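# Push the wrapped bar lengthwise beneath the sealing arm

## Task

Push the film-covered bar across the tabletop, without lifting it, until its long axis lines up under the sealing arm and the arm sits over the bar's centre line along its length.

## Robot and tools

Setup: two arms face a table. left_arm has its base at (+0.034, +0.308, +0.012) m and carries a left hand. right_arm has its base at (+0.055, -0.297, +0.018) m and carries a right hand. Both bases are turned only slightly about z. A stand behind the arms holds two cameras. The cameras are cam_head_left, cam_head_right, cam_high, cam_low, cam_left_wrist and cam_right_wrist, all 672x504. An image's left or right side says nothing about which arm is which. A loose object may sometimes get a brief shove from outside.

Scene frame: the origin is at table-top height, halfway between where the two bases nominally sit. +z points up, +x points out over the table, and +y points toward left_arm. Every reported pose, target and velocity uses this frame.

Hand point axes (right hand): +z runs along the straight fingers toward the tips. +y leaves the palm face, which lies at y = -0.062 m. +x crosses the palm away from the thumb; on the left hand +x points toward the thumb. With the fingers straight, the tips end about 0.12 m past the hand point. A rigid mast near the wrist, at z -0.16 to -0.11 m, can strike things. The elbow sags, so the hand settles lower than commanded; aim higher to make up for it. Resting errors of a few cm are normal and do not prove contact.

execute_actions: the argument actions is a list of actions. Each action is a list of up to 15 rows, and each row is one 1/30 s control step. If an action has fewer rows, its last row repeats until 15 steps are done, so each action lasts 0.5 s. A row is one flat list of 48 numbers, each between -1 and 1, covering both arms even when only one moves:
1-6: left_arm dx, dy, dz, rx, ry, rz
7-22: left hand hinge goals
23-24: left current_limit, speed
25-30: right_arm dx, dy, dz, rx, ry, rz
31-46: right hand hinge goals
47-48: right current_limit, speed

The arm numbers are offsets, not poses. They use the scene-frame axes and count from that arm's Hand target when the action began. Every row counts from that same start, not from the row before it. 1.0 equals 0.6 m of travel or 180 degrees of turn. rx, ry, rz form a single rotation vector, turning about the target's position. All zeros re-requests the current target. Sending the same offset in a later action moves the target again. A translation longer than 1.0 is scaled back along its direction. Each step, the commanded orientation is limited to within 40 degrees of the measured one. The hand often stops short of its target; if a gap remains, send the missing distance as an extra offset. To release a push, set the target back beyond the hand's actual position.

Hand numbers are absolute hinge goals. Each maps linearly between the hinge's two stops, given in degrees as (+1, -1; value when straight). The order is: index_abd, index_mcp, index_pip, index_dip, middle_abd, middle_mcp, middle_pip, middle_dip, ring_abd, ring_mcp, ring_pip, ring_dip, thumb_cmc, thumb_axl, thumb_mcp, thumb_ipl.
- _abd: (+60, -60; 0.00), toward +1 swings away from the thumb
- _mcp: (+128, -18; -0.75)
- _pip: (+108, -29; -0.58)
- _dip: (+117, -21; -0.70)
- thumb_cmc: (+120, -20; -0.71)
- thumb_axl: (+140, -27; -0.68)
- thumb_mcp: (+109, -69; -0.23)
- thumb_ipl: (+108, -77; -0.17)
A 0 here is a real goal, not 'keep as is'. To leave a hand alone, send back its hand_goal, hand_current_limit and hand_speed.

current_limit maps -1..+1 onto 0..550 mA, with a floor of 11 mA. speed gives (speed+1)/2 of 8.5 rad/s. Both start at +0.4 and -0.6, and the last values sent stay in effect.

The cameras argument lists camera names, or ["all"], or [] for none. If it is omitted, an empty actions list returns every image and a non-empty one returns none. An unknown name makes the whole call fail. Send an empty actions list to look without moving.

Results report for each arm: end_effector_position (m) and end_effector_quat_wxyz in the scene frame; Hand target, which is the base for the next offsets; joint positions, velocities and torques; and some mid-motion position samples. Each hand reports hand_goal, hand_measured, hand_current_ma (positive pushes toward -1), and hand_state per motor, which is one of moving, goal, blocked or overload. Motor temperatures may appear, along with MOTOR HOT or OVER-TEMPERATURE FAULT lines.

zoom_image: camera (one of the six names) and region [x0, y0, x1, y1] in pixels, with (0,0) at the top left and at most 504 by 504. Only cameras in the latest images can be zoomed.

finished_scene: scene is the current scene's number. It closes the scene for good. The bar must stay correctly placed without any help, so withdraw the hand before calling it.

Cautions: push the bar gently and slowly at table height with a stiff hand, using the palm side or the fingertips. Avoid flicking it, and never let it go over the table edge. Do not strike the table, the sealing arm or the other arm. Contact or pressure between the two hands can end the scene. A motor at 495 mA or more for 5 s shuts off for 10 s. Long stretching, holding or pushing against something unreachable heats the joints; at 100 °C that arm goes limp for 30 s or more. While you think, the robot keeps holding its last command.

Each tool is called after "Request:" as name(argument=value, ...) on one line, values as JSON.

## Session

Request:
execute_actions(actions=[])

Scene clock: 0.00 s.
left_arm: end_effector_position=(+0.6636, +0.4044, +0.2570) hand_goal=(+0.000, -0.754, -0.576, -0.696, +0.000, -0.754, -0.576, -0.696, +0.000, -0.754, -0.576, -0.696, -0.714, -0.678, -0.226, -0.168) hand_measured=(+0.000, -0.754, -0.576, -0.696, +0.000, -0.754, -0.576, -0.696, +0.000, -0.754, -0.576, -0.696, -0.714, -0.678, -0.226, -0.168) hand_current_ma=(+0, +0, +0, +0, +0, +0, +0, +0, +0, +0, +0, +0, +0, +0, +0, +0) hand_state=(goal, goal, goal, goal, goal, goal, goal, goal, goal, goal, goal, goal, goal, goal, goal, goal) hand_current_limit=0.40 hand_speed=-0.60 end_effector_quat_wxyz=(-0.163, +0.507, +0.798, +0.281) | right_arm: end_effector_position=(+0.4229, -0.2573, +0.3653) hand_goal=(+0.000, -0.754, -0.576, -0.696, +0.000, -0.754, -0.576, -0.696, +0.000, -0.754, -0.576, -0.696, -0.714, -0.678, -0.226, -0.168) hand_measured=(+0.000, -0.754, -0.576, -0.696, +0.000, -0.754, -0.576, -0.696, +0.000, -0.754, -0.576, -0.696, -0.714, -0.678, -0.226, -0.168) hand_current_ma=(+0, +0, +0, +0, +0, +0, +0, +0, +0, +0, +0, +0, +0, +0, +0, +0) hand_state=(goal, goal, goal, goal, goal, goal, goal, goal, goal, goal, goal, goal, goal, goal, goal, goal) hand_current_limit=0.40 hand_speed=-0.60 end_effector_quat_wxyz=(+0.282, +0.643, +0.695, +0.157)
Joint positions: left_arm=[-0.069 1.837 1.684 -1.46 -0.66 -0.549] | right_arm=[0.329 0.755 0.896 -1.147 0.36 0.191]
Joint velocities: within noise
Joint torques (N m): no reading
Motor temperatures (°C): left_arm=[36 32 35 34 34 32] | right_arm=[38 38 34 36 38 32]
Heat: left arm: hottest waist 36 °C; right arm: hottest waist 38 °C.
Hand target: left_arm +0.6686, +0.4040, +0.2717; -0.150, +0.503, +0.801, +0.288 | right_arm +0.4252, -0.2563, +0.3773; +0.287, +0.642, +0.691, +0.167

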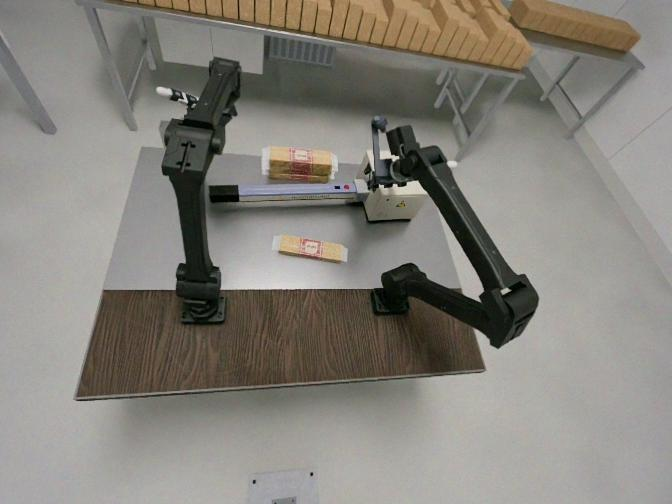

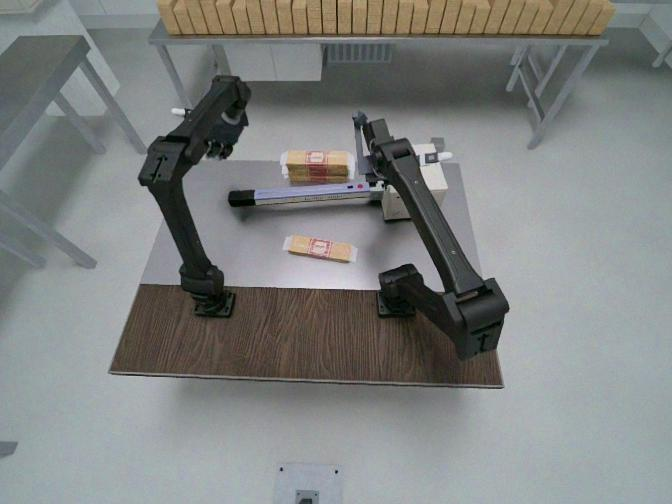

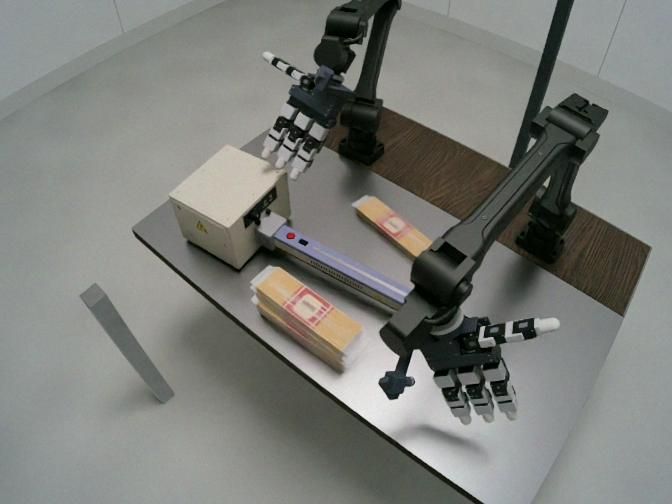

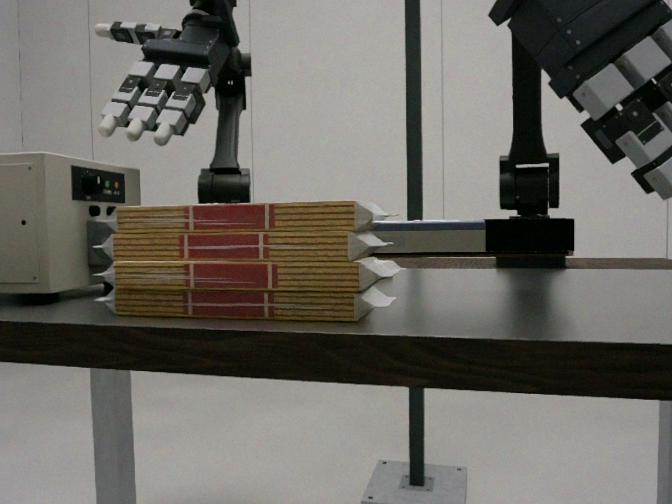

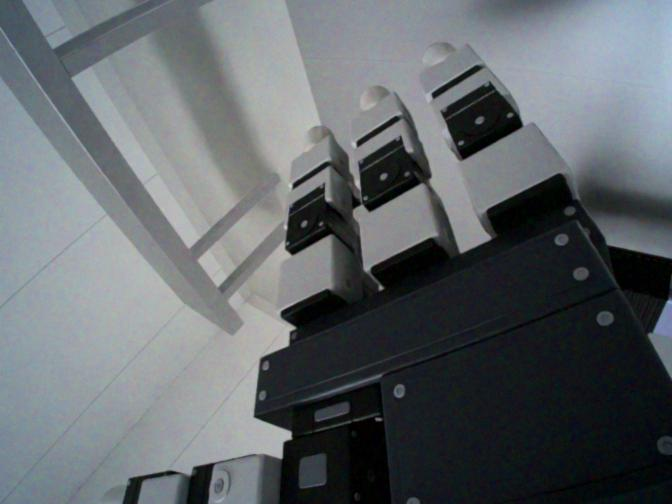

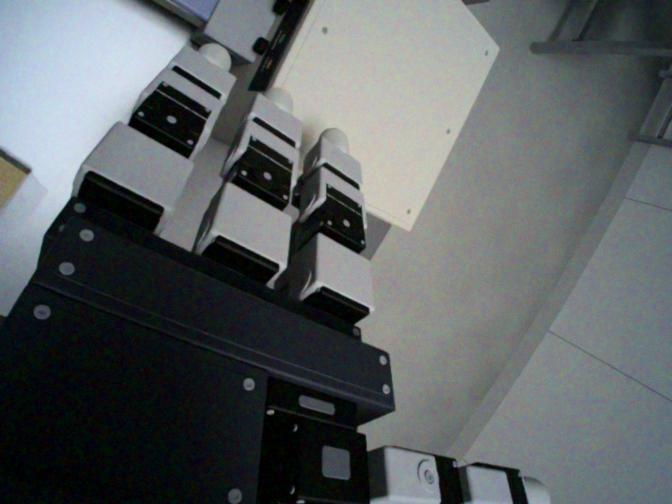

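Request:
zoom_image(camera="cam_head_left", region=[180, 120, 440, 315])

Request:
zoom_image(camera="cam_head_right", region=[200, 120, 460, 315])

Request:
zoom_image(camera="cam_high", region=[150, 120, 470, 380])

Request:
zoom_image(camera="cam_low", region=[0, 140, 600, 380])

Scaled by 1.938 from the camera's 672x504 image, which has a finer 960x720 frame.

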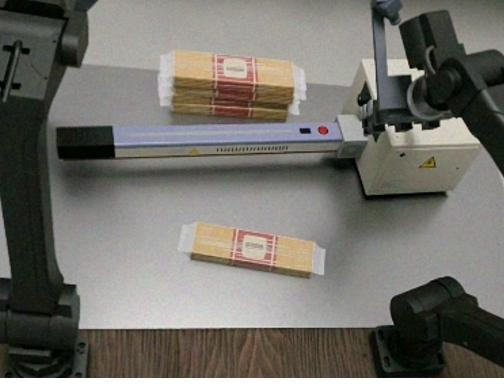

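Scaled by 1.938 from the camera's 672x504 image, which has a finer 960x720 frame.

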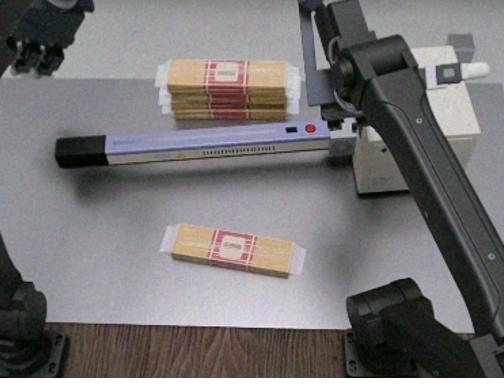

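Scaled by 1.575 from the camera's 672x504 image, which has a finer 960x720 frame.

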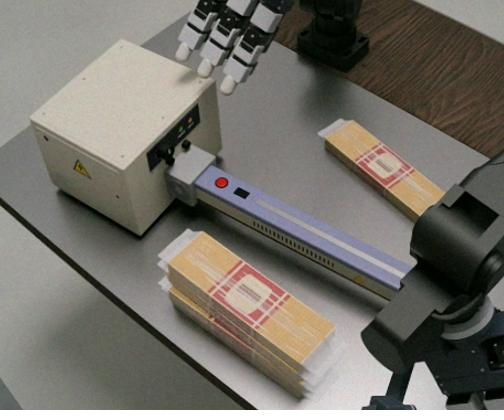

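Region (0, 140, 600, 380) is 600x240 pixels. A region can be at most 504 by 504 pixels.

Request:
execute_actions(actions=[[[-0.106,0.015,0.026,0,0,0,0,-0.754,-0.576,-0.696,0,-0.754,-0.576,-0.696,0,-0.754,-0.576,-0.696,-0.714,-0.678,-0.226,-0.168,0.4,-0.6,-0.058,0.052,-0.016,0.012,0,0,0,-0.754,-0.576,-0.696,0,-0.754,-0.576,-0.696,0,-0.754,-0.576,-0.696,-0.714,-0.678,-0.226,-0.168,0.4,-0.6]],[[-0.106,0.015,0.026,0,0,0,0,-0.754,-0.576,-0.696,0,-0.754,-0.576,-0.696,0,-0.754,-0.576,-0.696,-0.714,-0.678,-0.226,-0.168,0.4,-0.6,-0.058,0.052,-0.016,0.012,0,0,0,-0.754,-0.576,-0.696,0,-0.754,-0.576,-0.696,0,-0.754,-0.576,-0.696,-0.714,-0.678,-0.226,-0.168,0.4,-0.6]],[[-0.106,0.015,0.026,0,0,0,0,-0.754,-0.576,-0.696,0,-0.754,-0.576,-0.696,0,-0.754,-0.576,-0.696,-0.714,-0.678,-0.226,-0.168,0.4,-0.6,-0.058,0.052,-0.016,0.012,0,0,0,-0.754,-0.576,-0.696,0,-0.754,-0.576,-0.696,0,-0.754,-0.576,-0.696,-0.714,-0.678,-0.226,-0.168,0.4,-0.6]]], cameras=["cam_head_left","cam_high","cam_low"])

Scene clock: 14.67 s.
left_arm: end_effector_position=(+0.4803, +0.4290, +0.3199) hand_goal=(+0.000, -0.754, -0.576, -0.696, +0.000, -0.754, -0.576, -0.696, +0.000, -0.754, -0.576, -0.696, -0.714, -0.678, -0.226, -0.168) hand_measured=(+0.000, -0.754, -0.576, -0.696, +0.000, -0.754, -0.576, -0.696, +0.000, -0.754, -0.576, -0.696, -0.714, -0.678, -0.224, -0.168) hand_current_ma=(+0, +0, -1, +0, +0, -1, -1, +0, +0, -1, -1, +0, -1, +1, +3, +0) hand_state=(goal, goal, goal, goal, goal, goal, goal, goal, goal, goal, goal, goal, goal, goal, goal, goal) hand_current_limit=0.40 hand_speed=-0.60 end_effector_quat_wxyz=(-0.142, +0.499, +0.804, +0.292) | right_arm: end_effector_position=(+0.3220, -0.1636, +0.3496) hand_goal=(+0.000, -0.754, -0.576, -0.696, +0.000, -0.754, -0.576, -0.696, +0.000, -0.754, -0.576, -0.696, -0.714, -0.678, -0.226, -0.168) hand_measured=(+0.000, -0.758, -0.576, -0.696, +0.000, -0.756, -0.576, -0.696, +0.000, -0.758, -0.576, -0.696, -0.716, -0.678, -0.224, -0.168) hand_current_ma=(+0, -15, -3, +0, +0, -14, -3, +0, +0, -17, -3, +0, -13, +4, +12, +2) hand_state=(goal, goal, goal, goal, goal, goal, goal, goal, goal, goal, goal, goal, goal, goal, goal, goal) hand_current_limit=0.40 hand_speed=-0.60 end_effector_quat_wxyz=(+0.250, +0.656, +0.681, +0.211)
Joint positions: left_arm=[-0.051 1.31 1.22 -1.46 -0.66 -0.529] | right_arm=[0.999 0.718 0.857 -1.375 0.586 0.906]
Joint torques (N m): left_arm=[-0.38 -7.24 8.65 -0.23 -0.86 0.07] | right_arm=[-0.44 -1.61 9.69 0.25 0.8 0.1]
Heat: left arm: hottest elbow 39 °C; right arm: hottest waist 38 °C.
Hand target: left_arm +0.4778, +0.4310, +0.3187; -0.149, +0.503, +0.801, +0.288 | right_arm +0.3208, -0.1627, +0.3485; +0.250, +0.657, +0.681, +0.205
Off the commanded pose: left_arm 0.004 m, 1 deg | right_arm 0.002 m, 1 deg.
Step readings (end_effector_position of left_arm | right_arm):
0: (+0.6636, +0.4044, +0.2570) | (+0.4229, -0.2573, +0.3653)
1: (+0.6636, +0.4044, +0.2570) | (+0.4228, -0.2572, +0.3653)
2: (+0.6616, +0.4046, +0.2563) | (+0.4221, -0.2566, +0.3662)
4: (+0.6486, +0.4059, +0.2531) | (+0.4171, -0.2489, +0.3682)
8: (+0.6180, +0.4087, +0.2569) | (+0.4016, -0.2261, +0.3726)
15: (+0.6050, +0.4100, +0.2871) | (+0.3932, -0.2237, +0.3743)
16: (+0.6042, +0.4101, +0.2876) | (+0.3928, -0.2241, +0.3743)
17: (+0.6014, +0.4107, +0.2869) | (+0.3914, -0.2242, +0.3737)
19: (+0.5859, +0.4129, +0.2807) | (+0.3842, -0.2159, +0.3707)
23: (+0.5553, +0.4169, +0.2788) | (+0.3669, -0.1930, +0.3625)
30: (+0.5432, +0.4193, +0.3025) | (+0.3583, -0.1914, +0.3615)
31: (+0.5426, +0.4193, +0.3029) | (+0.3578, -0.1920, +0.3615)
32: (+0.5399, +0.4198, +0.3020) | (+0.3563, -0.1922, +0.3620)
34: (+0.5254, +0.4218, +0.2965) | (+0.3487, -0.1838, +0.3610)
38: (+0.4945, +0.4265, +0.2979) | (+0.3304, -0.1617, +0.3565)
45: (+0.4809, +0.4291, +0.3210) | (+0.3228, -0.1604, +0.3521)
Images, in order (width x height): cam_head_left 672x504, cam_high 672x504, cam_low 672x504.

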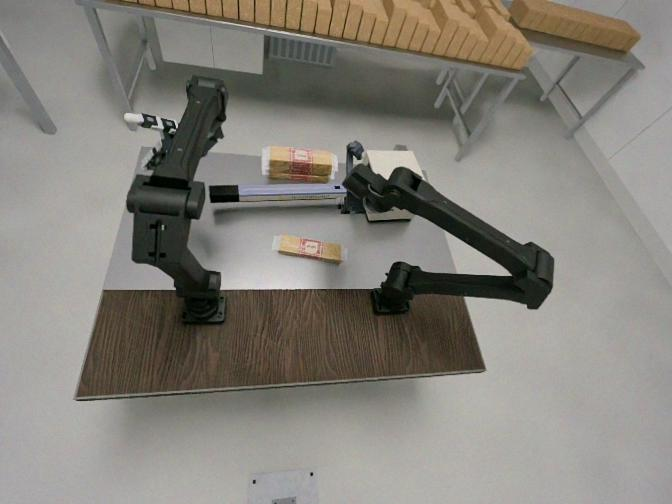

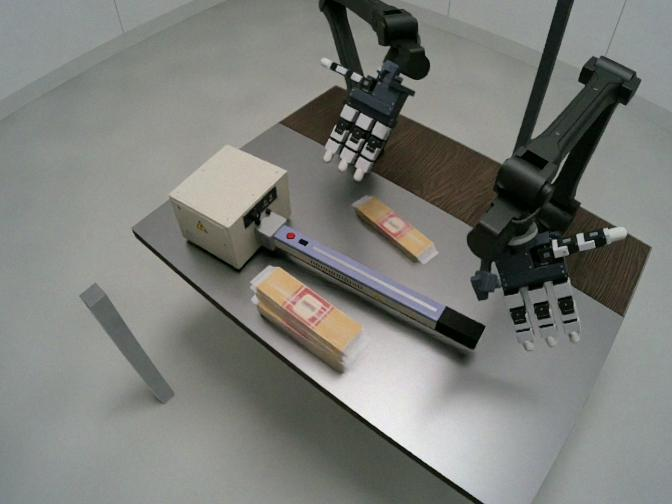

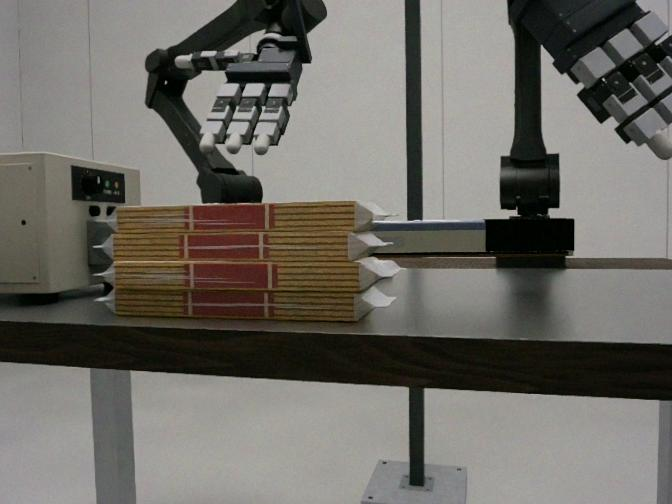

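Request:
execute_actions(actions=[[[-0.05,0.005,0.02,0,0,0,0,-0.754,-0.576,-0.696,0,-0.754,-0.576,-0.696,0,-0.754,-0.576,-0.696,-0.714,-0.678,-0.226,-0.168,0.4,-0.6,-0.063,0.051,-0.012,0,0,0,0,-0.754,-0.576,-0.696,0,-0.754,-0.576,-0.696,0,-0.754,-0.576,-0.696,-0.714,-0.678,-0.226,-0.168,0.4,-0.6]],[[0,0,0,0,0,0,0,-0.754,-0.576,-0.696,0,-0.754,-0.576,-0.696,0,-0.754,-0.576,-0.696,-0.714,-0.678,-0.226,-0.168,0.4,-0.6,-0.063,0.051,-0.012,0,0,0,0,-0.754,-0.576,-0.696,0,-0.754,-0.576,-0.696,0,-0.754,-0.576,-0.696,-0.714,-0.678,-0.226,-0.168,0.4,-0.6]],[[0,0,0,0,0,0,0,-0.754,-0.576,-0.696,0,-0.754,-0.576,-0.696,0,-0.754,-0.576,-0.696,-0.714,-0.678,-0.226,-0.168,0.4,-0.6,-0.063,0.051,-0.012,0,0,0,0,-0.754,-0.576,-0.696,0,-0.754,-0.576,-0.696,0,-0.754,-0.576,-0.696,-0.714,-0.678,-0.226,-0.168,0.4,-0.6]],[[0,0,0,0,0,0,0,-0.754,-0.576,-0.696,0,-0.754,-0.576,-0.696,0,-0.754,-0.576,-0.696,-0.714,-0.678,-0.226,-0.168,0.4,-0.6,-0.063,0.051,-0.012,0,0,0,0,-0.754,-0.576,-0.696,0,-0.754,-0.576,-0.696,0,-0.754,-0.576,-0.696,-0.714,-0.678,-0.226,-0.168,0.4,-0.6]]], cameras=["cam_head_left","cam_high","cam_right_wrist"])

Scene clock: 20.90 s.
left_arm: end_effector_position=(+0.4515, +0.4312, +0.3289) hand_goal=(+0.000, -0.754, -0.576, -0.696, +0.000, -0.754, -0.576, -0.696, +0.000, -0.754, -0.576, -0.696, -0.714, -0.678, -0.226, -0.168) hand_measured=(+0.000, -0.754, -0.576, -0.696, +0.000, -0.754, -0.576, -0.696, +0.000, -0.754, -0.576, -0.696, -0.714, -0.678, -0.224, -0.168) hand_current_ma=(+0, -1, -1, +0, +0, -1, -1, +0, +0, -1, -1, +0, -1, +1, +3, +0) hand_state=(goal, goal, goal, goal, goal, goal, goal, goal, goal, goal, goal, goal, goal, goal, goal, goal) hand_current_limit=0.40 hand_speed=-0.60 end_effector_quat_wxyz=(-0.145, +0.501, +0.802, +0.290) | right_arm: end_effector_position=(+0.1724, -0.0472, +0.3078) hand_goal=(+0.000, -0.754, -0.576, -0.696, +0.000, -0.754, -0.576, -0.696, +0.000, -0.754, -0.576, -0.696, -0.714, -0.678, -0.226, -0.168) hand_measured=(+0.000, -0.758, -0.576, -0.696, +0.000, -0.758, -0.576, -0.696, +0.000, -0.758, -0.576, -0.696, -0.718, -0.678, -0.224, -0.168) hand_current_ma=(+0, -17, -3, +0, +0, -15, -3, +0, +0, -19, -3, +0, -14, +4, +14, +2) hand_state=(goal, goal, goal, goal, goal, goal, goal, goal, goal, goal, goal, goal, goal, goal, goal, goal) hand_current_limit=0.40 hand_speed=-0.60 end_effector_quat_wxyz=(+0.261, +0.650, +0.686, +0.199)
Joint positions: left_arm=[-0.051 1.234 1.178 -1.5 -0.66 -0.525] | right_arm=[1.729 1.135 0.979 -1.652 0.631 1.799]
Joint torques (N m): left_arm=[-0.03 -6.59 8.76 -0.23 -0.88 0.08] | right_arm=[-0.26 -6.77 11.45 -0.61 0.57 0.11]
Heat: left arm: hottest elbow 39 °C; right arm: hottest waist 38 °C.
Hand target: left_arm +0.4478, +0.4341, +0.3306; -0.150, +0.503, +0.801, +0.288 | right_arm +0.1696, -0.0404, +0.3197; +0.250, +0.657, +0.680, +0.205
Off the commanded pose: left_arm 0.005 m, 1 deg | right_arm 0.014 m, 2 deg.
Step readings (end_effector_position of left_arm | right_arm):
0: (+0.4803, +0.4290, +0.3199) | (+0.3219, -0.1637, +0.3496)
1: (+0.4800, +0.4290, +0.3195) | (+0.3218, -0.1638, +0.3497)
2: (+0.4790, +0.4291, +0.3189) | (+0.3204, -0.1637, +0.3503)
4: (+0.4732, +0.4295, +0.3166) | (+0.3119, -0.1558, +0.3498)
8: (+0.4585, +0.4307, +0.3185) | (+0.2922, -0.1329, +0.3429)
15: (+0.4515, +0.4312, +0.3289) | (+0.2848, -0.1308, +0.3347)
16: (+0.4515, +0.4312, +0.3289) | (+0.2843, -0.1315, +0.3343)
17: (+0.4515, +0.4312, +0.3289) | (+0.2828, -0.1318, +0.3342)
19: (+0.4515, +0.4312, +0.3289) | (+0.2739, -0.1252, +0.3318)
23: (+0.4515, +0.4312, +0.3289) | (+0.2535, -0.1058, +0.3220)
30: (+0.4515, +0.4312, +0.3289) | (+0.2469, -0.1059, +0.3154)
31: (+0.4515, +0.4312, +0.3289) | (+0.2466, -0.1064, +0.3159)
32: (+0.4515, +0.4312, +0.3289) | (+0.2450, -0.1062, +0.3168)
34: (+0.4515, +0.4312, +0.3289) | (+0.2368, -0.0991, +0.3183)
38: (+0.4515, +0.4312, +0.3289) | (+0.2166, -0.0775, +0.3155)
45: (+0.4515, +0.4312, +0.3289) | (+0.2102, -0.0760, +0.3117)
46: (+0.4515, +0.4312, +0.3289) | (+0.2099, -0.0765, +0.3121)
47: (+0.4515, +0.4312, +0.3289) | (+0.2083, -0.0760, +0.3126)
49: (+0.4515, +0.4312, +0.3289) | (+0.2002, -0.0698, +0.3133)
53: (+0.4515, +0.4312, +0.3289) | (+0.1791, -0.0491, +0.3100)
60: (+0.4515, +0.4312, +0.3289) | (+0.1728, -0.0462, +0.3060)
Images, in order (width x height): cam_head_left 672x504, cam_high 672x504, cam_right_wrist 672x504.

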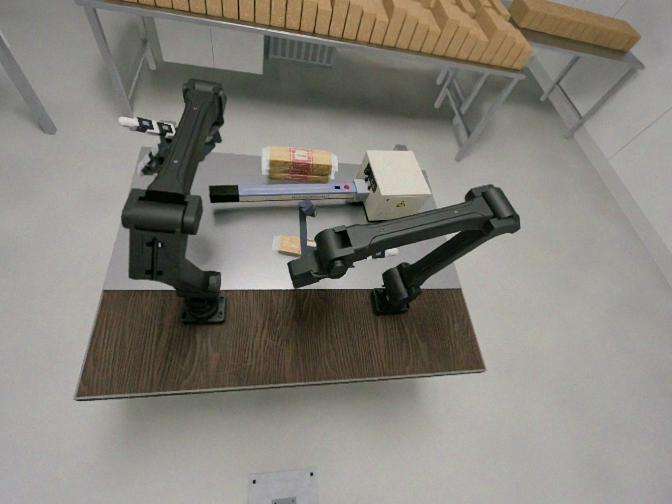

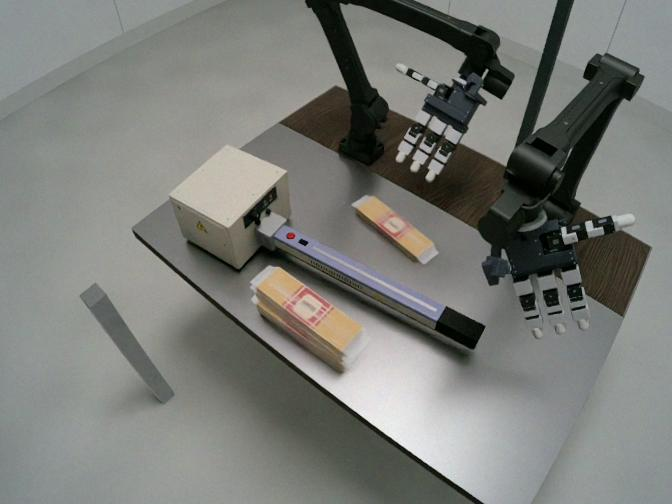

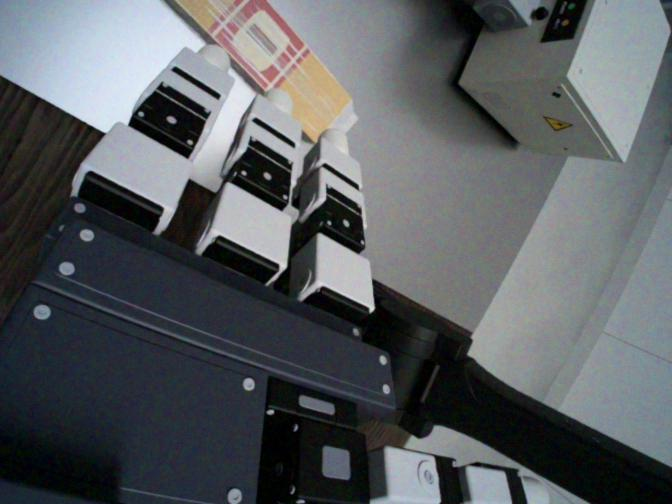

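Request:
execute_actions(actions=[[[0,0,0,0,0,0,0,-0.754,-0.576,-0.696,0,-0.754,-0.576,-0.696,0,-0.754,-0.576,-0.696,-0.714,-0.678,-0.226,-0.168,0.4,-0.6,-0.017,-0.008,-0.09,0.015,0,0,0,-0.754,-0.576,-0.696,0,-0.754,-0.576,-0.696,0,-0.754,-0.576,-0.696,-0.714,-0.678,-0.226,-0.168,0.4,-0.6]],[[0,0,0,0,0,0,0,-0.754,-0.576,-0.696,0,-0.754,-0.576,-0.696,0,-0.754,-0.576,-0.696,-0.714,-0.678,-0.226,-0.168,0.4,-0.6,-0.017,-0.008,-0.09,0.015,0,0,0,-0.754,-0.576,-0.696,0,-0.754,-0.576,-0.696,0,-0.754,-0.576,-0.696,-0.714,-0.678,-0.226,-0.168,0.4,-0.6]]], cameras=["cam_head_left","cam_high","cam_right_wrist"])

Request:
zoom_image(camera="cam_high", region=[320, 100, 500, 280])

Scene clock: 25.67 s.
left_arm: end_effector_position=(+0.4515, +0.4312, +0.3289) hand_goal=(+0.000, -0.754, -0.576, -0.696, +0.000, -0.754, -0.576, -0.696, +0.000, -0.754, -0.576, -0.696, -0.714, -0.678, -0.226, -0.168) hand_measured=(+0.000, -0.754, -0.576, -0.696, +0.000, -0.754, -0.576, -0.696, +0.000, -0.754, -0.576, -0.696, -0.714, -0.678, -0.224, -0.168) hand_current_ma=(+0, -1, -1, +0, +0, -1, -1, +0, +0, -1, -1, +0, -1, +1, +3, +0) hand_state=(goal, goal, goal, goal, goal, goal, goal, goal, goal, goal, goal, goal, goal, goal, goal, goal) hand_current_limit=0.40 hand_speed=-0.60 end_effector_quat_wxyz=(-0.145, +0.501, +0.802, +0.290) | right_arm: end_effector_position=(+0.1514, -0.0516, +0.2147) hand_goal=(+0.000, -0.754, -0.576, -0.696, +0.000, -0.754, -0.576, -0.696, +0.000, -0.754, -0.576, -0.696, -0.714, -0.678, -0.226, -0.168) hand_measured=(+0.000, -0.758, -0.576, -0.696, +0.000, -0.758, -0.576, -0.696, +0.000, -0.758, -0.576, -0.696, -0.718, -0.678, -0.224, -0.168) hand_current_ma=(+0, -17, -3, +0, +0, -15, -3, +0, +0, -19, -3, +0, -15, +4, +14, +2) hand_state=(goal, goal, goal, goal, goal, goal, goal, goal, goal, goal, goal, goal, goal, goal, goal, goal) hand_current_limit=0.40 hand_speed=-0.60 end_effector_quat_wxyz=(+0.220, +0.667, +0.672, +0.235)
Joint positions: left_arm=[-0.051 1.234 1.178 -1.5 -0.66 -0.525] | right_arm=[1.81 1.174 0.768 -1.352 0.631 1.91]
Joint torques (N m): left_arm=[-0.09 -6.83 8.8 -0.24 -0.86 0.06] | right_arm=[-0.26 -5.48 7.57 0.34 0.77 0.08]
Motor temperatures (°C): left_arm=[35 34 40 34 35 32] | right_arm=[38 38 38 36 38 32]
Heat: left arm: hottest elbow 40 °C; right arm: hottest waist 38 °C.
Hand target: left_arm +0.4478, +0.4341, +0.3306; -0.150, +0.503, +0.801, +0.288 | right_arm +0.1492, -0.0500, +0.2117; +0.219, +0.668, +0.670, +0.237
Off the commanded pose: left_arm 0.005 m, 1 deg | right_arm 0.004 m, 0 deg.
Step readings (end_effector_position of left_arm | right_arm):
0: (+0.4515, +0.4312, +0.3289) | (+0.1724, -0.0472, +0.3078)
1: (+0.4515, +0.4312, +0.3289) | (+0.1723, -0.0473, +0.3078)
2: (+0.4515, +0.4312, +0.3289) | (+0.1716, -0.0465, +0.3069)
4: (+0.4515, +0.4312, +0.3289) | (+0.1694, -0.0442, +0.3001)
8: (+0.4515, +0.4312, +0.3289) | (+0.1643, -0.0463, +0.2791)
15: (+0.4515, +0.4312, +0.3289) | (+0.1620, -0.0470, +0.2702)
16: (+0.4515, +0.4312, +0.3289) | (+0.1619, -0.0470, +0.2697)
17: (+0.4515, +0.4312, +0.3289) | (+0.1612, -0.0466, +0.2663)
19: (+0.4515, +0.4312, +0.3289) | (+0.1589, -0.0468, +0.2540)
23: (+0.4515, +0.4312, +0.3289) | (+0.1546, -0.0536, +0.2259)
30: (+0.4515, +0.4312, +0.3289) | (+0.1517, -0.0519, +0.2151)
Images, in order (width x height): cam_head_left 672x504, cam_high 672x504, cam_right_wrist 672x504.

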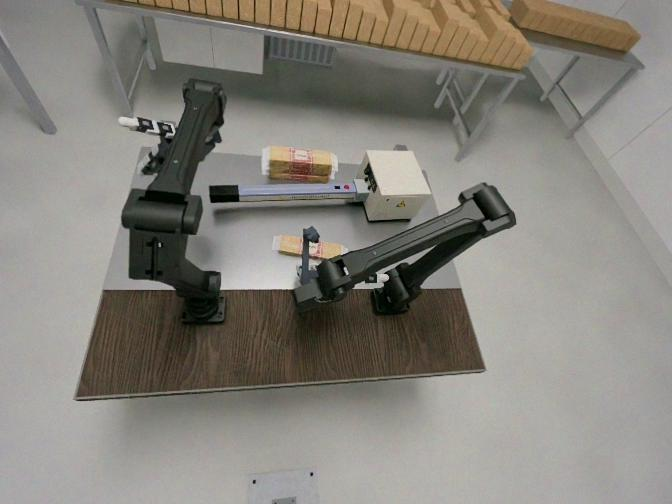

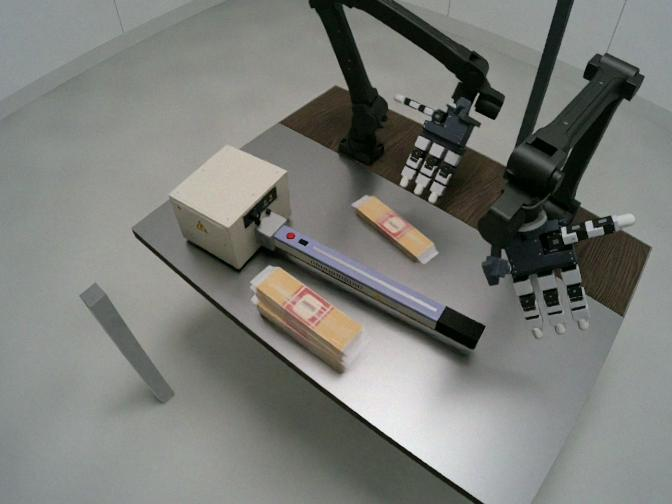

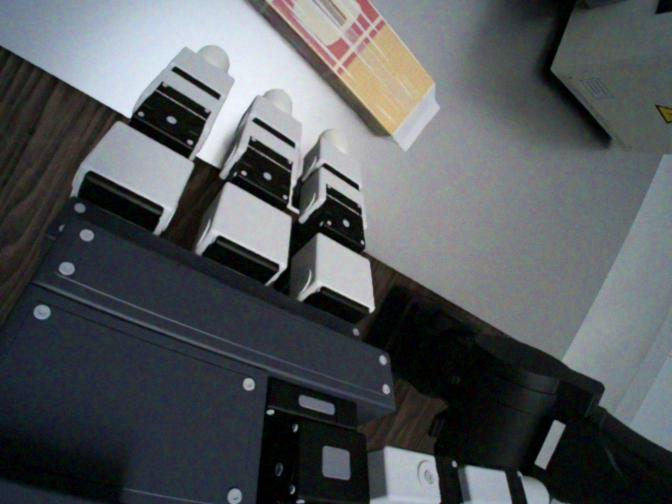

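Scaled by 2.800 from the camera's 672x504 image, which has a finer 960x720 frame.

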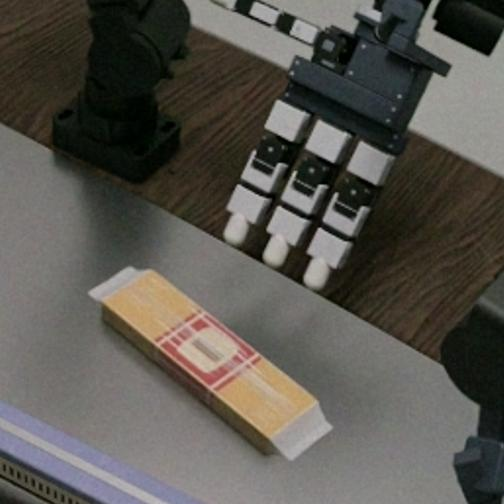

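Request:
execute_actions(actions=[[[0,0,0,0,0,0,0,-0.754,-0.576,-0.696,0,-0.754,-0.576,-0.696,0,-0.754,-0.576,-0.696,-0.714,-0.678,-0.226,-0.168,0.4,-0.6,-0.01,0,-0.0667,0,0,0,0,-0.754,-0.576,-0.696,0,-0.754,-0.576,-0.696,0,-0.754,-0.576,-0.696,-0.714,-0.678,-0.226,-0.168,0.4,-0.6]]], cameras=["cam_low","cam_high","cam_right_wrist"])

Request:
zoom_image(camera="cam_high", region=[320, 120, 500, 300])

Request:
zoom_image(camera="cam_low", region=[150, 130, 400, 330])

Scene clock: 31.03 s.
left_arm: end_effector_position=(+0.4515, +0.4312, +0.3289) hand_goal=(+0.000, -0.754, -0.576, -0.696, +0.000, -0.754, -0.576, -0.696, +0.000, -0.754, -0.576, -0.696, -0.714, -0.678, -0.226, -0.168) hand_measured=(+0.000, -0.754, -0.576, -0.696, +0.000, -0.754, -0.576, -0.696, +0.000, -0.754, -0.576, -0.696, -0.714, -0.678, -0.224, -0.168) hand_current_ma=(+0, -1, -1, +0, +0, -1, -1, +0, +0, -1, -1, +0, -1, +1, +3, +0) hand_state=(goal, goal, goal, goal, goal, goal, goal, goal, goal, goal, goal, goal, goal, goal, goal, goal) hand_current_limit=0.40 hand_speed=-0.60 end_effector_quat_wxyz=(-0.145, +0.501, +0.802, +0.290) | right_arm: end_effector_position=(+0.1454, -0.0511, +0.1750) hand_goal=(+0.000, -0.754, -0.576, -0.696, +0.000, -0.754, -0.576, -0.696, +0.000, -0.754, -0.576, -0.696, -0.714, -0.678, -0.226, -0.168) hand_measured=(+0.000, -0.758, -0.576, -0.696, +0.000, -0.758, -0.576, -0.696, +0.000, -0.758, -0.576, -0.696, -0.718, -0.678, -0.224, -0.168) hand_current_ma=(+0, -17, -3, +0, +0, -15, -3, +0, +0, -19, -3, +0, -15, +4, +14, +2) hand_state=(goal, goal, goal, goal, goal, goal, goal, goal, goal, goal, goal, goal, goal, goal, goal, goal) hand_current_limit=0.40 hand_speed=-0.60 end_effector_quat_wxyz=(+0.221, +0.666, +0.672, +0.236)
Joint positions: left_arm=[-0.051 1.234 1.178 -1.5 -0.66 -0.525] | right_arm=[1.832 1.245 0.705 -1.235 0.631 1.936]
Joint torques (N m): left_arm=[-0.03 -6.65 8.77 -0.21 -0.86 0.06] | right_arm=[0.03 -6.36 6.87 0.32 0.69 0.06]
Heat: left arm: hottest elbow 40 °C; right arm: hottest elbow 39 °C.
Hand target: left_arm +0.4478, +0.4341, +0.3306; -0.150, +0.503, +0.801, +0.288 | right_arm +0.1432, -0.0500, +0.1718; +0.219, +0.668, +0.670, +0.237
Off the commanded pose: left_arm 0.005 m, 1 deg | right_arm 0.004 m, 0 deg.
Step readings (end_effector_position of left_arm | right_arm):
0: (+0.4515, +0.4312, +0.3289) | (+0.1514, -0.0516, +0.2147)
1: (+0.4515, +0.4312, +0.3289) | (+0.1513, -0.0516, +0.2145)
2: (+0.4515, +0.4312, +0.3289) | (+0.1509, -0.0513, +0.2126)
4: (+0.4515, +0.4312, +0.3289) | (+0.1493, -0.0502, +0.2045)
8: (+0.4515, +0.4312, +0.3289) | (+0.1467, -0.0522, +0.1850)
15: (+0.4515, +0.4312, +0.3289) | (+0.1456, -0.0514, +0.1753)
Images, in order (width x height): cam_high 672x504, cam_low 672x504, cam_right_wrist 672x504.

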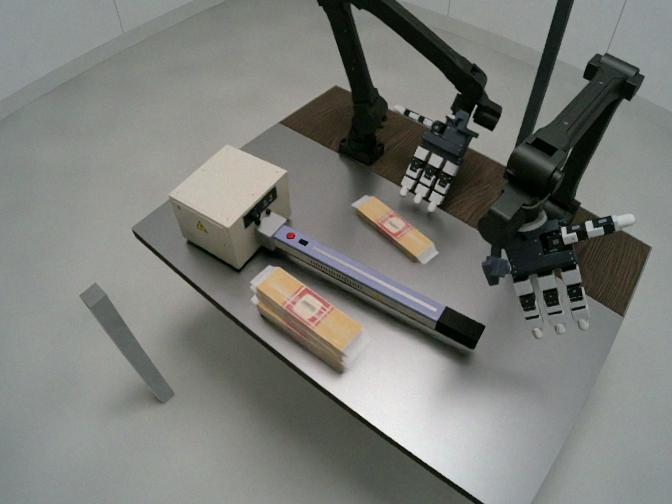

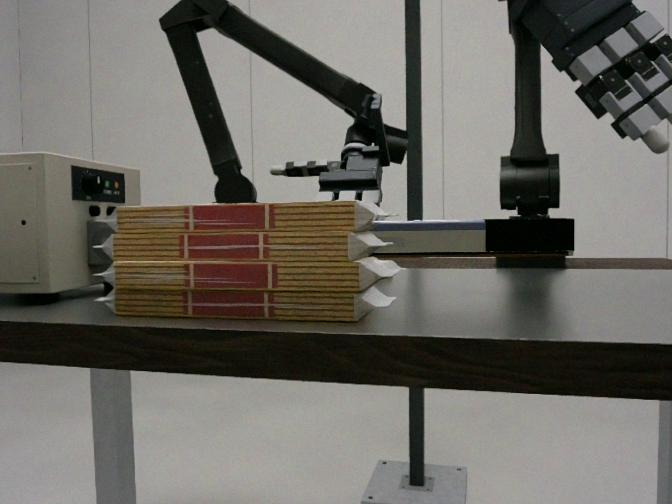

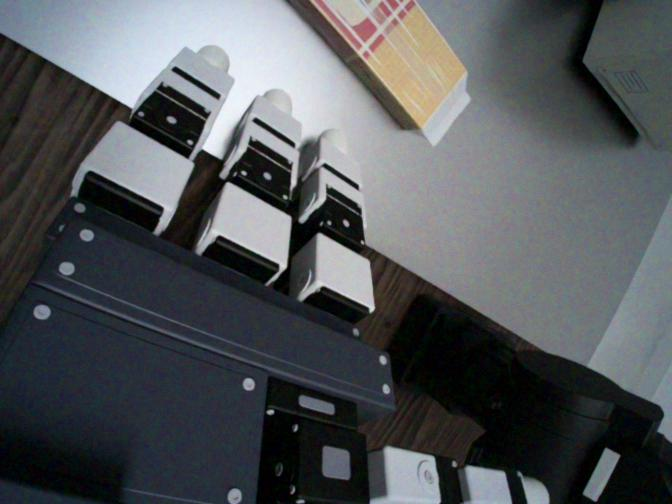

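Scaled by 2.800 from the camera's 672x504 image, which has a finer 960x720 frame.

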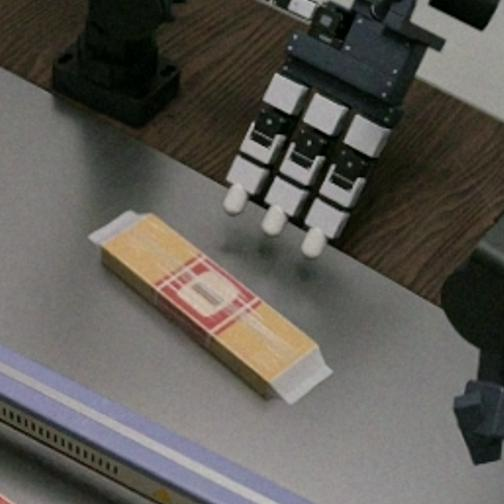

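Scaled by 2.016 from the camera's 672x504 image, which has a finer 960x720 frame.

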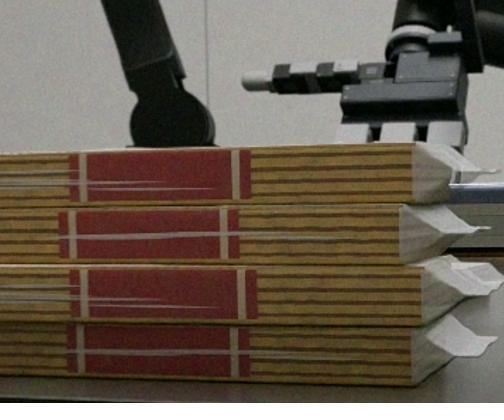

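Request:
execute_actions(actions=[[[0,0,0,0,0,0,0,-0.754,-0.576,-0.696,0,-0.754,-0.576,-0.696,0,-0.754,-0.576,-0.696,-0.714,-0.678,-0.226,-0.168,0.4,-0.6,0.01,0,-0.035,0,0,0,0,-0.754,-0.576,-0.696,0,-0.754,-0.576,-0.696,0,-0.754,-0.576,-0.696,-0.714,-0.678,-0.226,-0.168,0.4,-0.6]],[[0,0,0,0,0,0,0,-0.754,-0.576,-0.696,0,-0.754,-0.576,-0.696,0,-0.754,-0.576,-0.696,-0.714,-0.678,-0.226,-0.168,0.4,-0.6,0.03,0,0,0,0,0,0,-0.754,-0.576,-0.696,0,-0.754,-0.576,-0.696,0,-0.754,-0.576,-0.696,-0.714,-0.678,-0.226,-0.168,0.4,-0.6]]], cameras=["cam_high","cam_right_wrist"])

Request:
zoom_image(camera="cam_high", region=[320, 120, 500, 300])

Scene clock: 33.57 s.
left_arm: end_effector_position=(+0.4515, +0.4312, +0.3289) hand_goal=(+0.000, -0.754, -0.576, -0.696, +0.000, -0.754, -0.576, -0.696, +0.000, -0.754, -0.576, -0.696, -0.714, -0.678, -0.226, -0.168) hand_measured=(+0.000, -0.754, -0.576, -0.696, +0.000, -0.754, -0.576, -0.696, +0.000, -0.754, -0.576, -0.696, -0.714, -0.678, -0.224, -0.168) hand_current_ma=(+0, -1, -1, +0, +0, -1, -1, +0, +0, -1, -1, +0, -1, +1, +3, +0) hand_state=(goal, goal, goal, goal, goal, goal, goal, goal, goal, goal, goal, goal, goal, goal, goal, goal) hand_current_limit=0.40 hand_speed=-0.60 end_effector_quat_wxyz=(-0.145, +0.501, +0.802, +0.290) | right_arm: end_effector_position=(+0.1645, -0.0490, +0.1527) hand_goal=(+0.000, -0.754, -0.576, -0.696, +0.000, -0.754, -0.576, -0.696, +0.000, -0.754, -0.576, -0.696, -0.714, -0.678, -0.226, -0.168) hand_measured=(-0.002, -0.758, -0.576, -0.696, +0.000, -0.758, -0.576, -0.696, +0.000, -0.758, -0.576, -0.696, -0.718, -0.678, -0.224, -0.168) hand_current_ma=(-10, -17, -3, +0, +0, -15, -3, +0, +0, -19, -3, +0, -15, +4, +14, +2) hand_state=(goal, goal, goal, goal, goal, goal, goal, goal, goal, goal, goal, goal, goal, goal, goal, goal) hand_current_limit=0.40 hand_speed=-0.60 end_effector_quat_wxyz=(+0.220, +0.668, +0.670, +0.237)
Joint positions: left_arm=[-0.051 1.234 1.178 -1.5 -0.66 -0.525] | right_arm=[1.762 1.266 0.655 -1.112 0.643 1.856]
Joint torques (N m): left_arm=[0.03 -6.71 8.77 -0.2 -0.87 0.07] | right_arm=[-1.32 -6.89 6.12 0.36 0.76 -0.09]
Heat: left arm: hottest elbow 40 °C; right arm: hottest elbow 39 °C.
Hand target: left_arm +0.4478, +0.4341, +0.3306; -0.150, +0.503, +0.801, +0.288 | right_arm +0.1671, -0.0500, +0.1507; +0.219, +0.668, +0.670, +0.237
Off the commanded pose: left_arm 0.005 m, 1 deg | right_arm 0.003 m, 0 deg.
Step readings (end_effector_position of left_arm | right_arm):
0: (+0.4515, +0.4312, +0.3289) | (+0.1454, -0.0510, +0.1750)
1: (+0.4515, +0.4312, +0.3289) | (+0.1453, -0.0508, +0.1749)
2: (+0.4515, +0.4312, +0.3289) | (+0.1453, -0.0506, +0.1737)
4: (+0.4515, +0.4312, +0.3289) | (+0.1449, -0.0495, +0.1693)
8: (+0.4515, +0.4312, +0.3289) | (+0.1457, -0.0510, +0.1593)
15: (+0.4515, +0.4312, +0.3289) | (+0.1470, -0.0512, +0.1544)
16: (+0.4515, +0.4312, +0.3289) | (+0.1470, -0.0509, +0.1544)
17: (+0.4515, +0.4312, +0.3289) | (+0.1478, -0.0505, +0.1541)
19: (+0.4515, +0.4312, +0.3289) | (+0.1522, -0.0501, +0.1533)
23: (+0.4515, +0.4312, +0.3289) | (+0.1615, -0.0512, +0.1528)
30: (+0.4515, +0.4312, +0.3289) | (+0.1644, -0.0500, +0.1527)
Images, in order (width x height): cam_high 672x504, cam_right_wrist 672x504.

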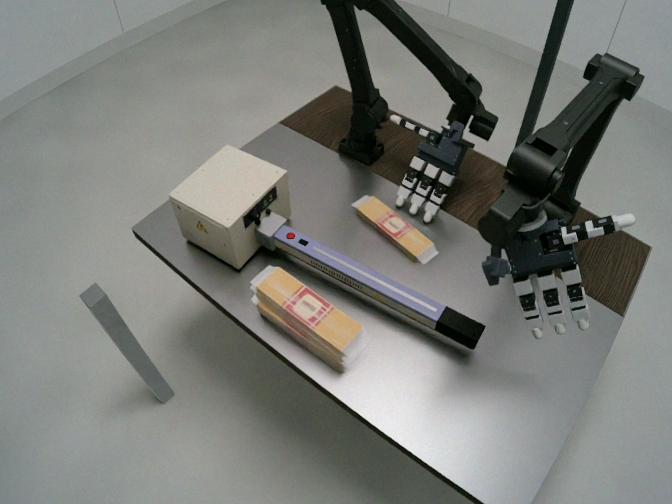

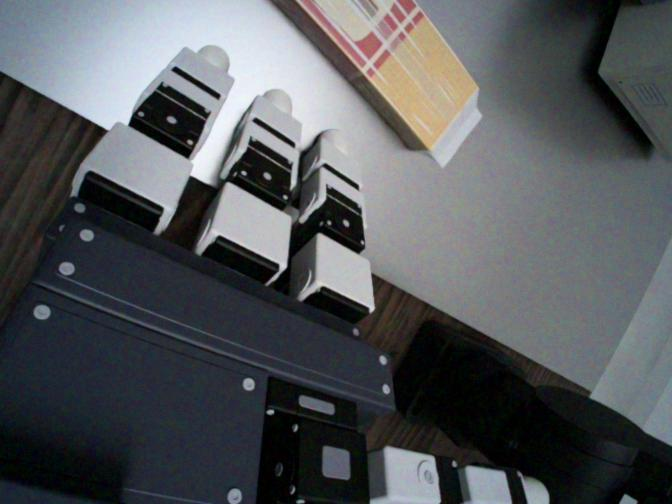

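Scaled by 2.800 from the camera's 672x504 image, which has a finer 960x720 frame.

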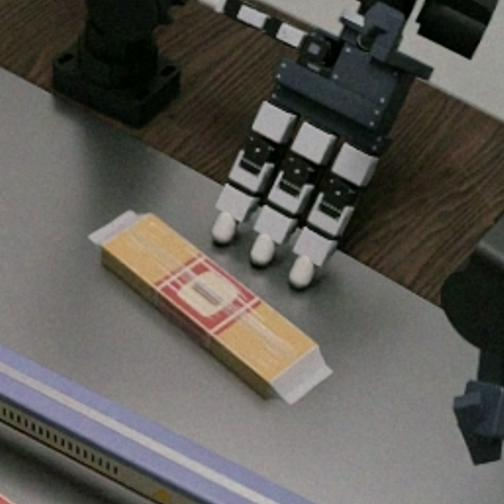

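Request:
execute_actions(actions=[[[0,0,0,0,0,0,0,-0.754,-0.576,-0.696,0,-0.754,-0.576,-0.696,0,-0.754,-0.576,-0.696,-0.714,-0.678,-0.226,-0.168,0.4,-0.6,0.033,0,0.002,0,0,0,0,-0.754,-0.576,-0.696,0,-0.754,-0.576,-0.696,0,-0.754,-0.576,-0.696,-0.714,-0.678,-0.226,-0.168,0.4,-0.6]],[[0,0,0,0,0,0,0,-0.754,-0.576,-0.696,0,-0.754,-0.576,-0.696,0,-0.754,-0.576,-0.696,-0.714,-0.678,-0.226,-0.168,0.4,-0.6,0.033,0,0.001,0,0,0,0,-0.754,-0.576,-0.696,0,-0.754,-0.576,-0.696,0,-0.754,-0.576,-0.696,-0.714,-0.678,-0.226,-0.168,0.4,-0.6]],[[0,0,0,0,0,0,0,-0.754,-0.576,-0.696,0,-0.754,-0.576,-0.696,0,-0.754,-0.576,-0.696,-0.714,-0.678,-0.226,-0.168,0.4,-0.6,0.033,0,0.001,0,0,0,0,-0.754,-0.576,-0.696,0,-0.754,-0.576,-0.696,0,-0.754,-0.576,-0.696,-0.714,-0.678,-0.226,-0.168,0.4,-0.6]],[[0,0,0,0,0,0,0,-0.754,-0.576,-0.696,0,-0.754,-0.576,-0.696,0,-0.754,-0.576,-0.696,-0.714,-0.678,-0.226,-0.168,0.4,-0.6,0.033,0,0.001,0,0,0,0,-0.754,-0.576,-0.696,0,-0.754,-0.576,-0.696,0,-0.754,-0.576,-0.696,-0.714,-0.678,-0.226,-0.168,0.4,-0.6]]], cameras=["cam_high","cam_right_wrist","cam_head_left"])

Request:
zoom_image(camera="cam_high", region=[300, 140, 500, 340])

Scene clock: 38.53 s.
left_arm: end_effector_position=(+0.4515, +0.4312, +0.3289) hand_goal=(+0.000, -0.754, -0.576, -0.696, +0.000, -0.754, -0.576, -0.696, +0.000, -0.754, -0.576, -0.696, -0.714, -0.678, -0.226, -0.168) hand_measured=(+0.000, -0.754, -0.576, -0.696, +0.000, -0.754, -0.576, -0.696, +0.000, -0.754, -0.576, -0.696, -0.714, -0.678, -0.224, -0.168) hand_current_ma=(+0, -1, -1, +0, +0, -1, -1, +0, +0, -1, -1, +0, -1, +1, +3, +0) hand_state=(goal, goal, goal, goal, goal, goal, goal, goal, goal, goal, goal, goal, goal, goal, goal, goal) hand_current_limit=0.40 hand_speed=-0.60 end_effector_quat_wxyz=(-0.145, +0.501, +0.802, +0.290) | right_arm: end_effector_position=(+0.2446, -0.0500, +0.1548) hand_goal=(+0.000, -0.754, -0.576, -0.696, +0.000, -0.754, -0.576, -0.696, +0.000, -0.754, -0.576, -0.696, -0.714, -0.678, -0.226, -0.168) hand_measured=(-0.004, -0.764, -0.580, -0.698, +0.000, -0.760, -0.578, -0.696, +0.000, -0.760, -0.578, -0.696, -0.718, -0.678, -0.224, -0.168) hand_current_ma=(-14, -54, -20, -5, +0, -33, -9, +0, -1, -30, -6, +0, -15, +4, +14, +2) hand_state=(goal, goal, goal, goal, goal, goal, goal, goal, goal, goal, goal, goal, goal, goal, goal, goal) hand_current_limit=0.40 hand_speed=-0.60 end_effector_quat_wxyz=(+0.222, +0.669, +0.669, +0.235)
Joint positions: left_arm=[-0.051 1.234 1.178 -1.5 -0.66 -0.525] | right_arm=[1.467 1.191 0.604 -0.916 0.656 1.489]
Joint torques (N m): left_arm=[-0.03 -6.59 8.79 -0.2 -0.86 0.07] | right_arm=[-1.61 -6.83 6.75 1.21 0.7 -0.17]
Heat: left arm: hottest elbow 41 °C; right arm: hottest elbow 39 °C.
Hand target: left_arm +0.4478, +0.4341, +0.3306; -0.150, +0.503, +0.801, +0.288 | right_arm +0.2464, -0.0500, +0.1537; +0.219, +0.668, +0.670, +0.237
Off the commanded pose: left_arm 0.005 m, 1 deg | right_arm 0.002 m, 0 deg.
Step readings (end_effector_position of left_arm | right_arm):
0: (+0.4515, +0.4312, +0.3289) | (+0.1645, -0.0490, +0.1527)
1: (+0.4515, +0.4312, +0.3289) | (+0.1647, -0.0491, +0.1526)
2: (+0.4515, +0.4312, +0.3289) | (+0.1657, -0.0488, +0.1525)
4: (+0.4515, +0.4312, +0.3289) | (+0.1699, -0.0490, +0.1529)
8: (+0.4515, +0.4312, +0.3289) | (+0.1814, -0.0522, +0.1534)
15: (+0.4515, +0.4312, +0.3289) | (+0.1847, -0.0505, +0.1530)
16: (+0.4515, +0.4312, +0.3289) | (+0.1849, -0.0502, +0.1529)
17: (+0.4515, +0.4312, +0.3289) | (+0.1859, -0.0498, +0.1527)
19: (+0.4515, +0.4312, +0.3289) | (+0.1900, -0.0496, +0.1530)
23: (+0.4515, +0.4312, +0.3289) | (+0.2010, -0.0519, +0.1538)
30: (+0.4515, +0.4312, +0.3289) | (+0.2044, -0.0508, +0.1537)
31: (+0.4515, +0.4312, +0.3289) | (+0.2045, -0.0506, +0.1536)
32: (+0.4515, +0.4312, +0.3289) | (+0.2054, -0.0502, +0.1536)
34: (+0.4515, +0.4312, +0.3289) | (+0.2093, -0.0499, +0.1540)
38: (+0.4515, +0.4312, +0.3289) | (+0.2203, -0.0518, +0.1546)
45: (+0.4515, +0.4312, +0.3289) | (+0.2242, -0.0509, +0.1543)
46: (+0.4515, +0.4312, +0.3289) | (+0.2243, -0.0505, +0.1543)
47: (+0.4515, +0.4312, +0.3289) | (+0.2252, -0.0500, +0.1543)
49: (+0.4515, +0.4312, +0.3289) | (+0.2292, -0.0498, +0.1547)
53: (+0.4515, +0.4312, +0.3289) | (+0.2405, -0.0516, +0.1554)
60: (+0.4515, +0.4312, +0.3289) | (+0.2444, -0.0507, +0.1549)
Images, in order (width x height): cam_head_left 672x504, cam_high 672x504, cam_right_wrist 672x504.

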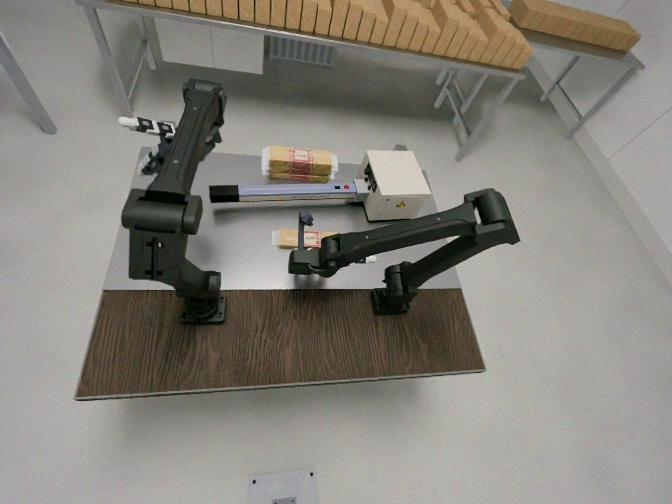

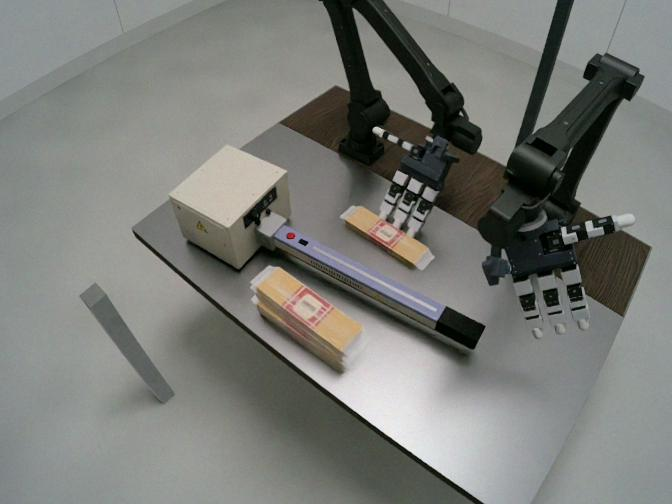

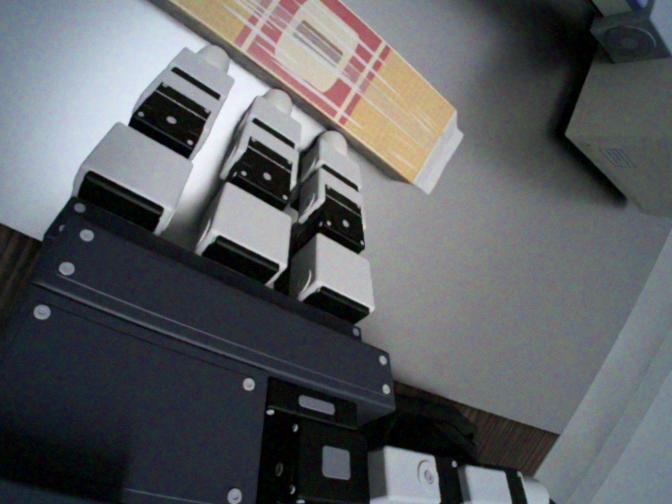

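Scaled by 2.520 from the camera's 672x504 image, which has a finer 960x720 frame.

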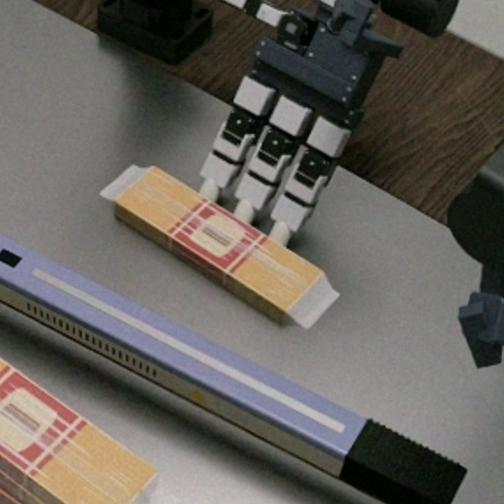

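Request:
zoom_image(camera="cam_head_left", region=[100, 120, 480, 320])

Request:
zoom_image(camera="cam_high", region=[120, 80, 620, 500])

Scaled by 1.326 from the camera's 672x504 image, which has a finer 960x720 frame.

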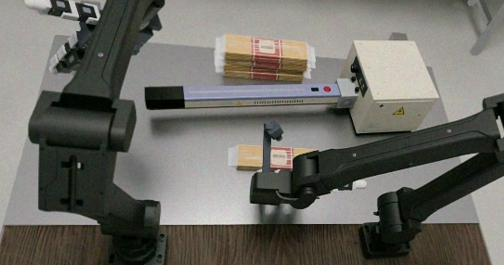

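Scaled by 1.008 from the camera's 672x504 image, which has a finer 960x720 frame.

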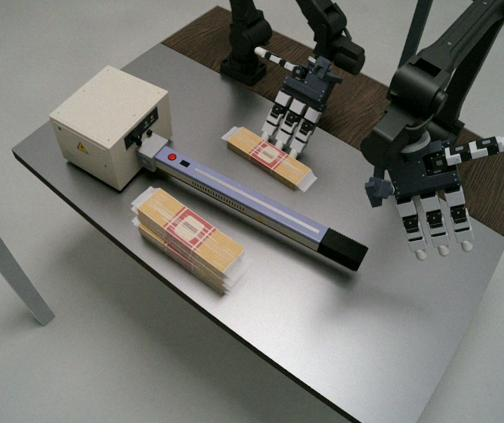

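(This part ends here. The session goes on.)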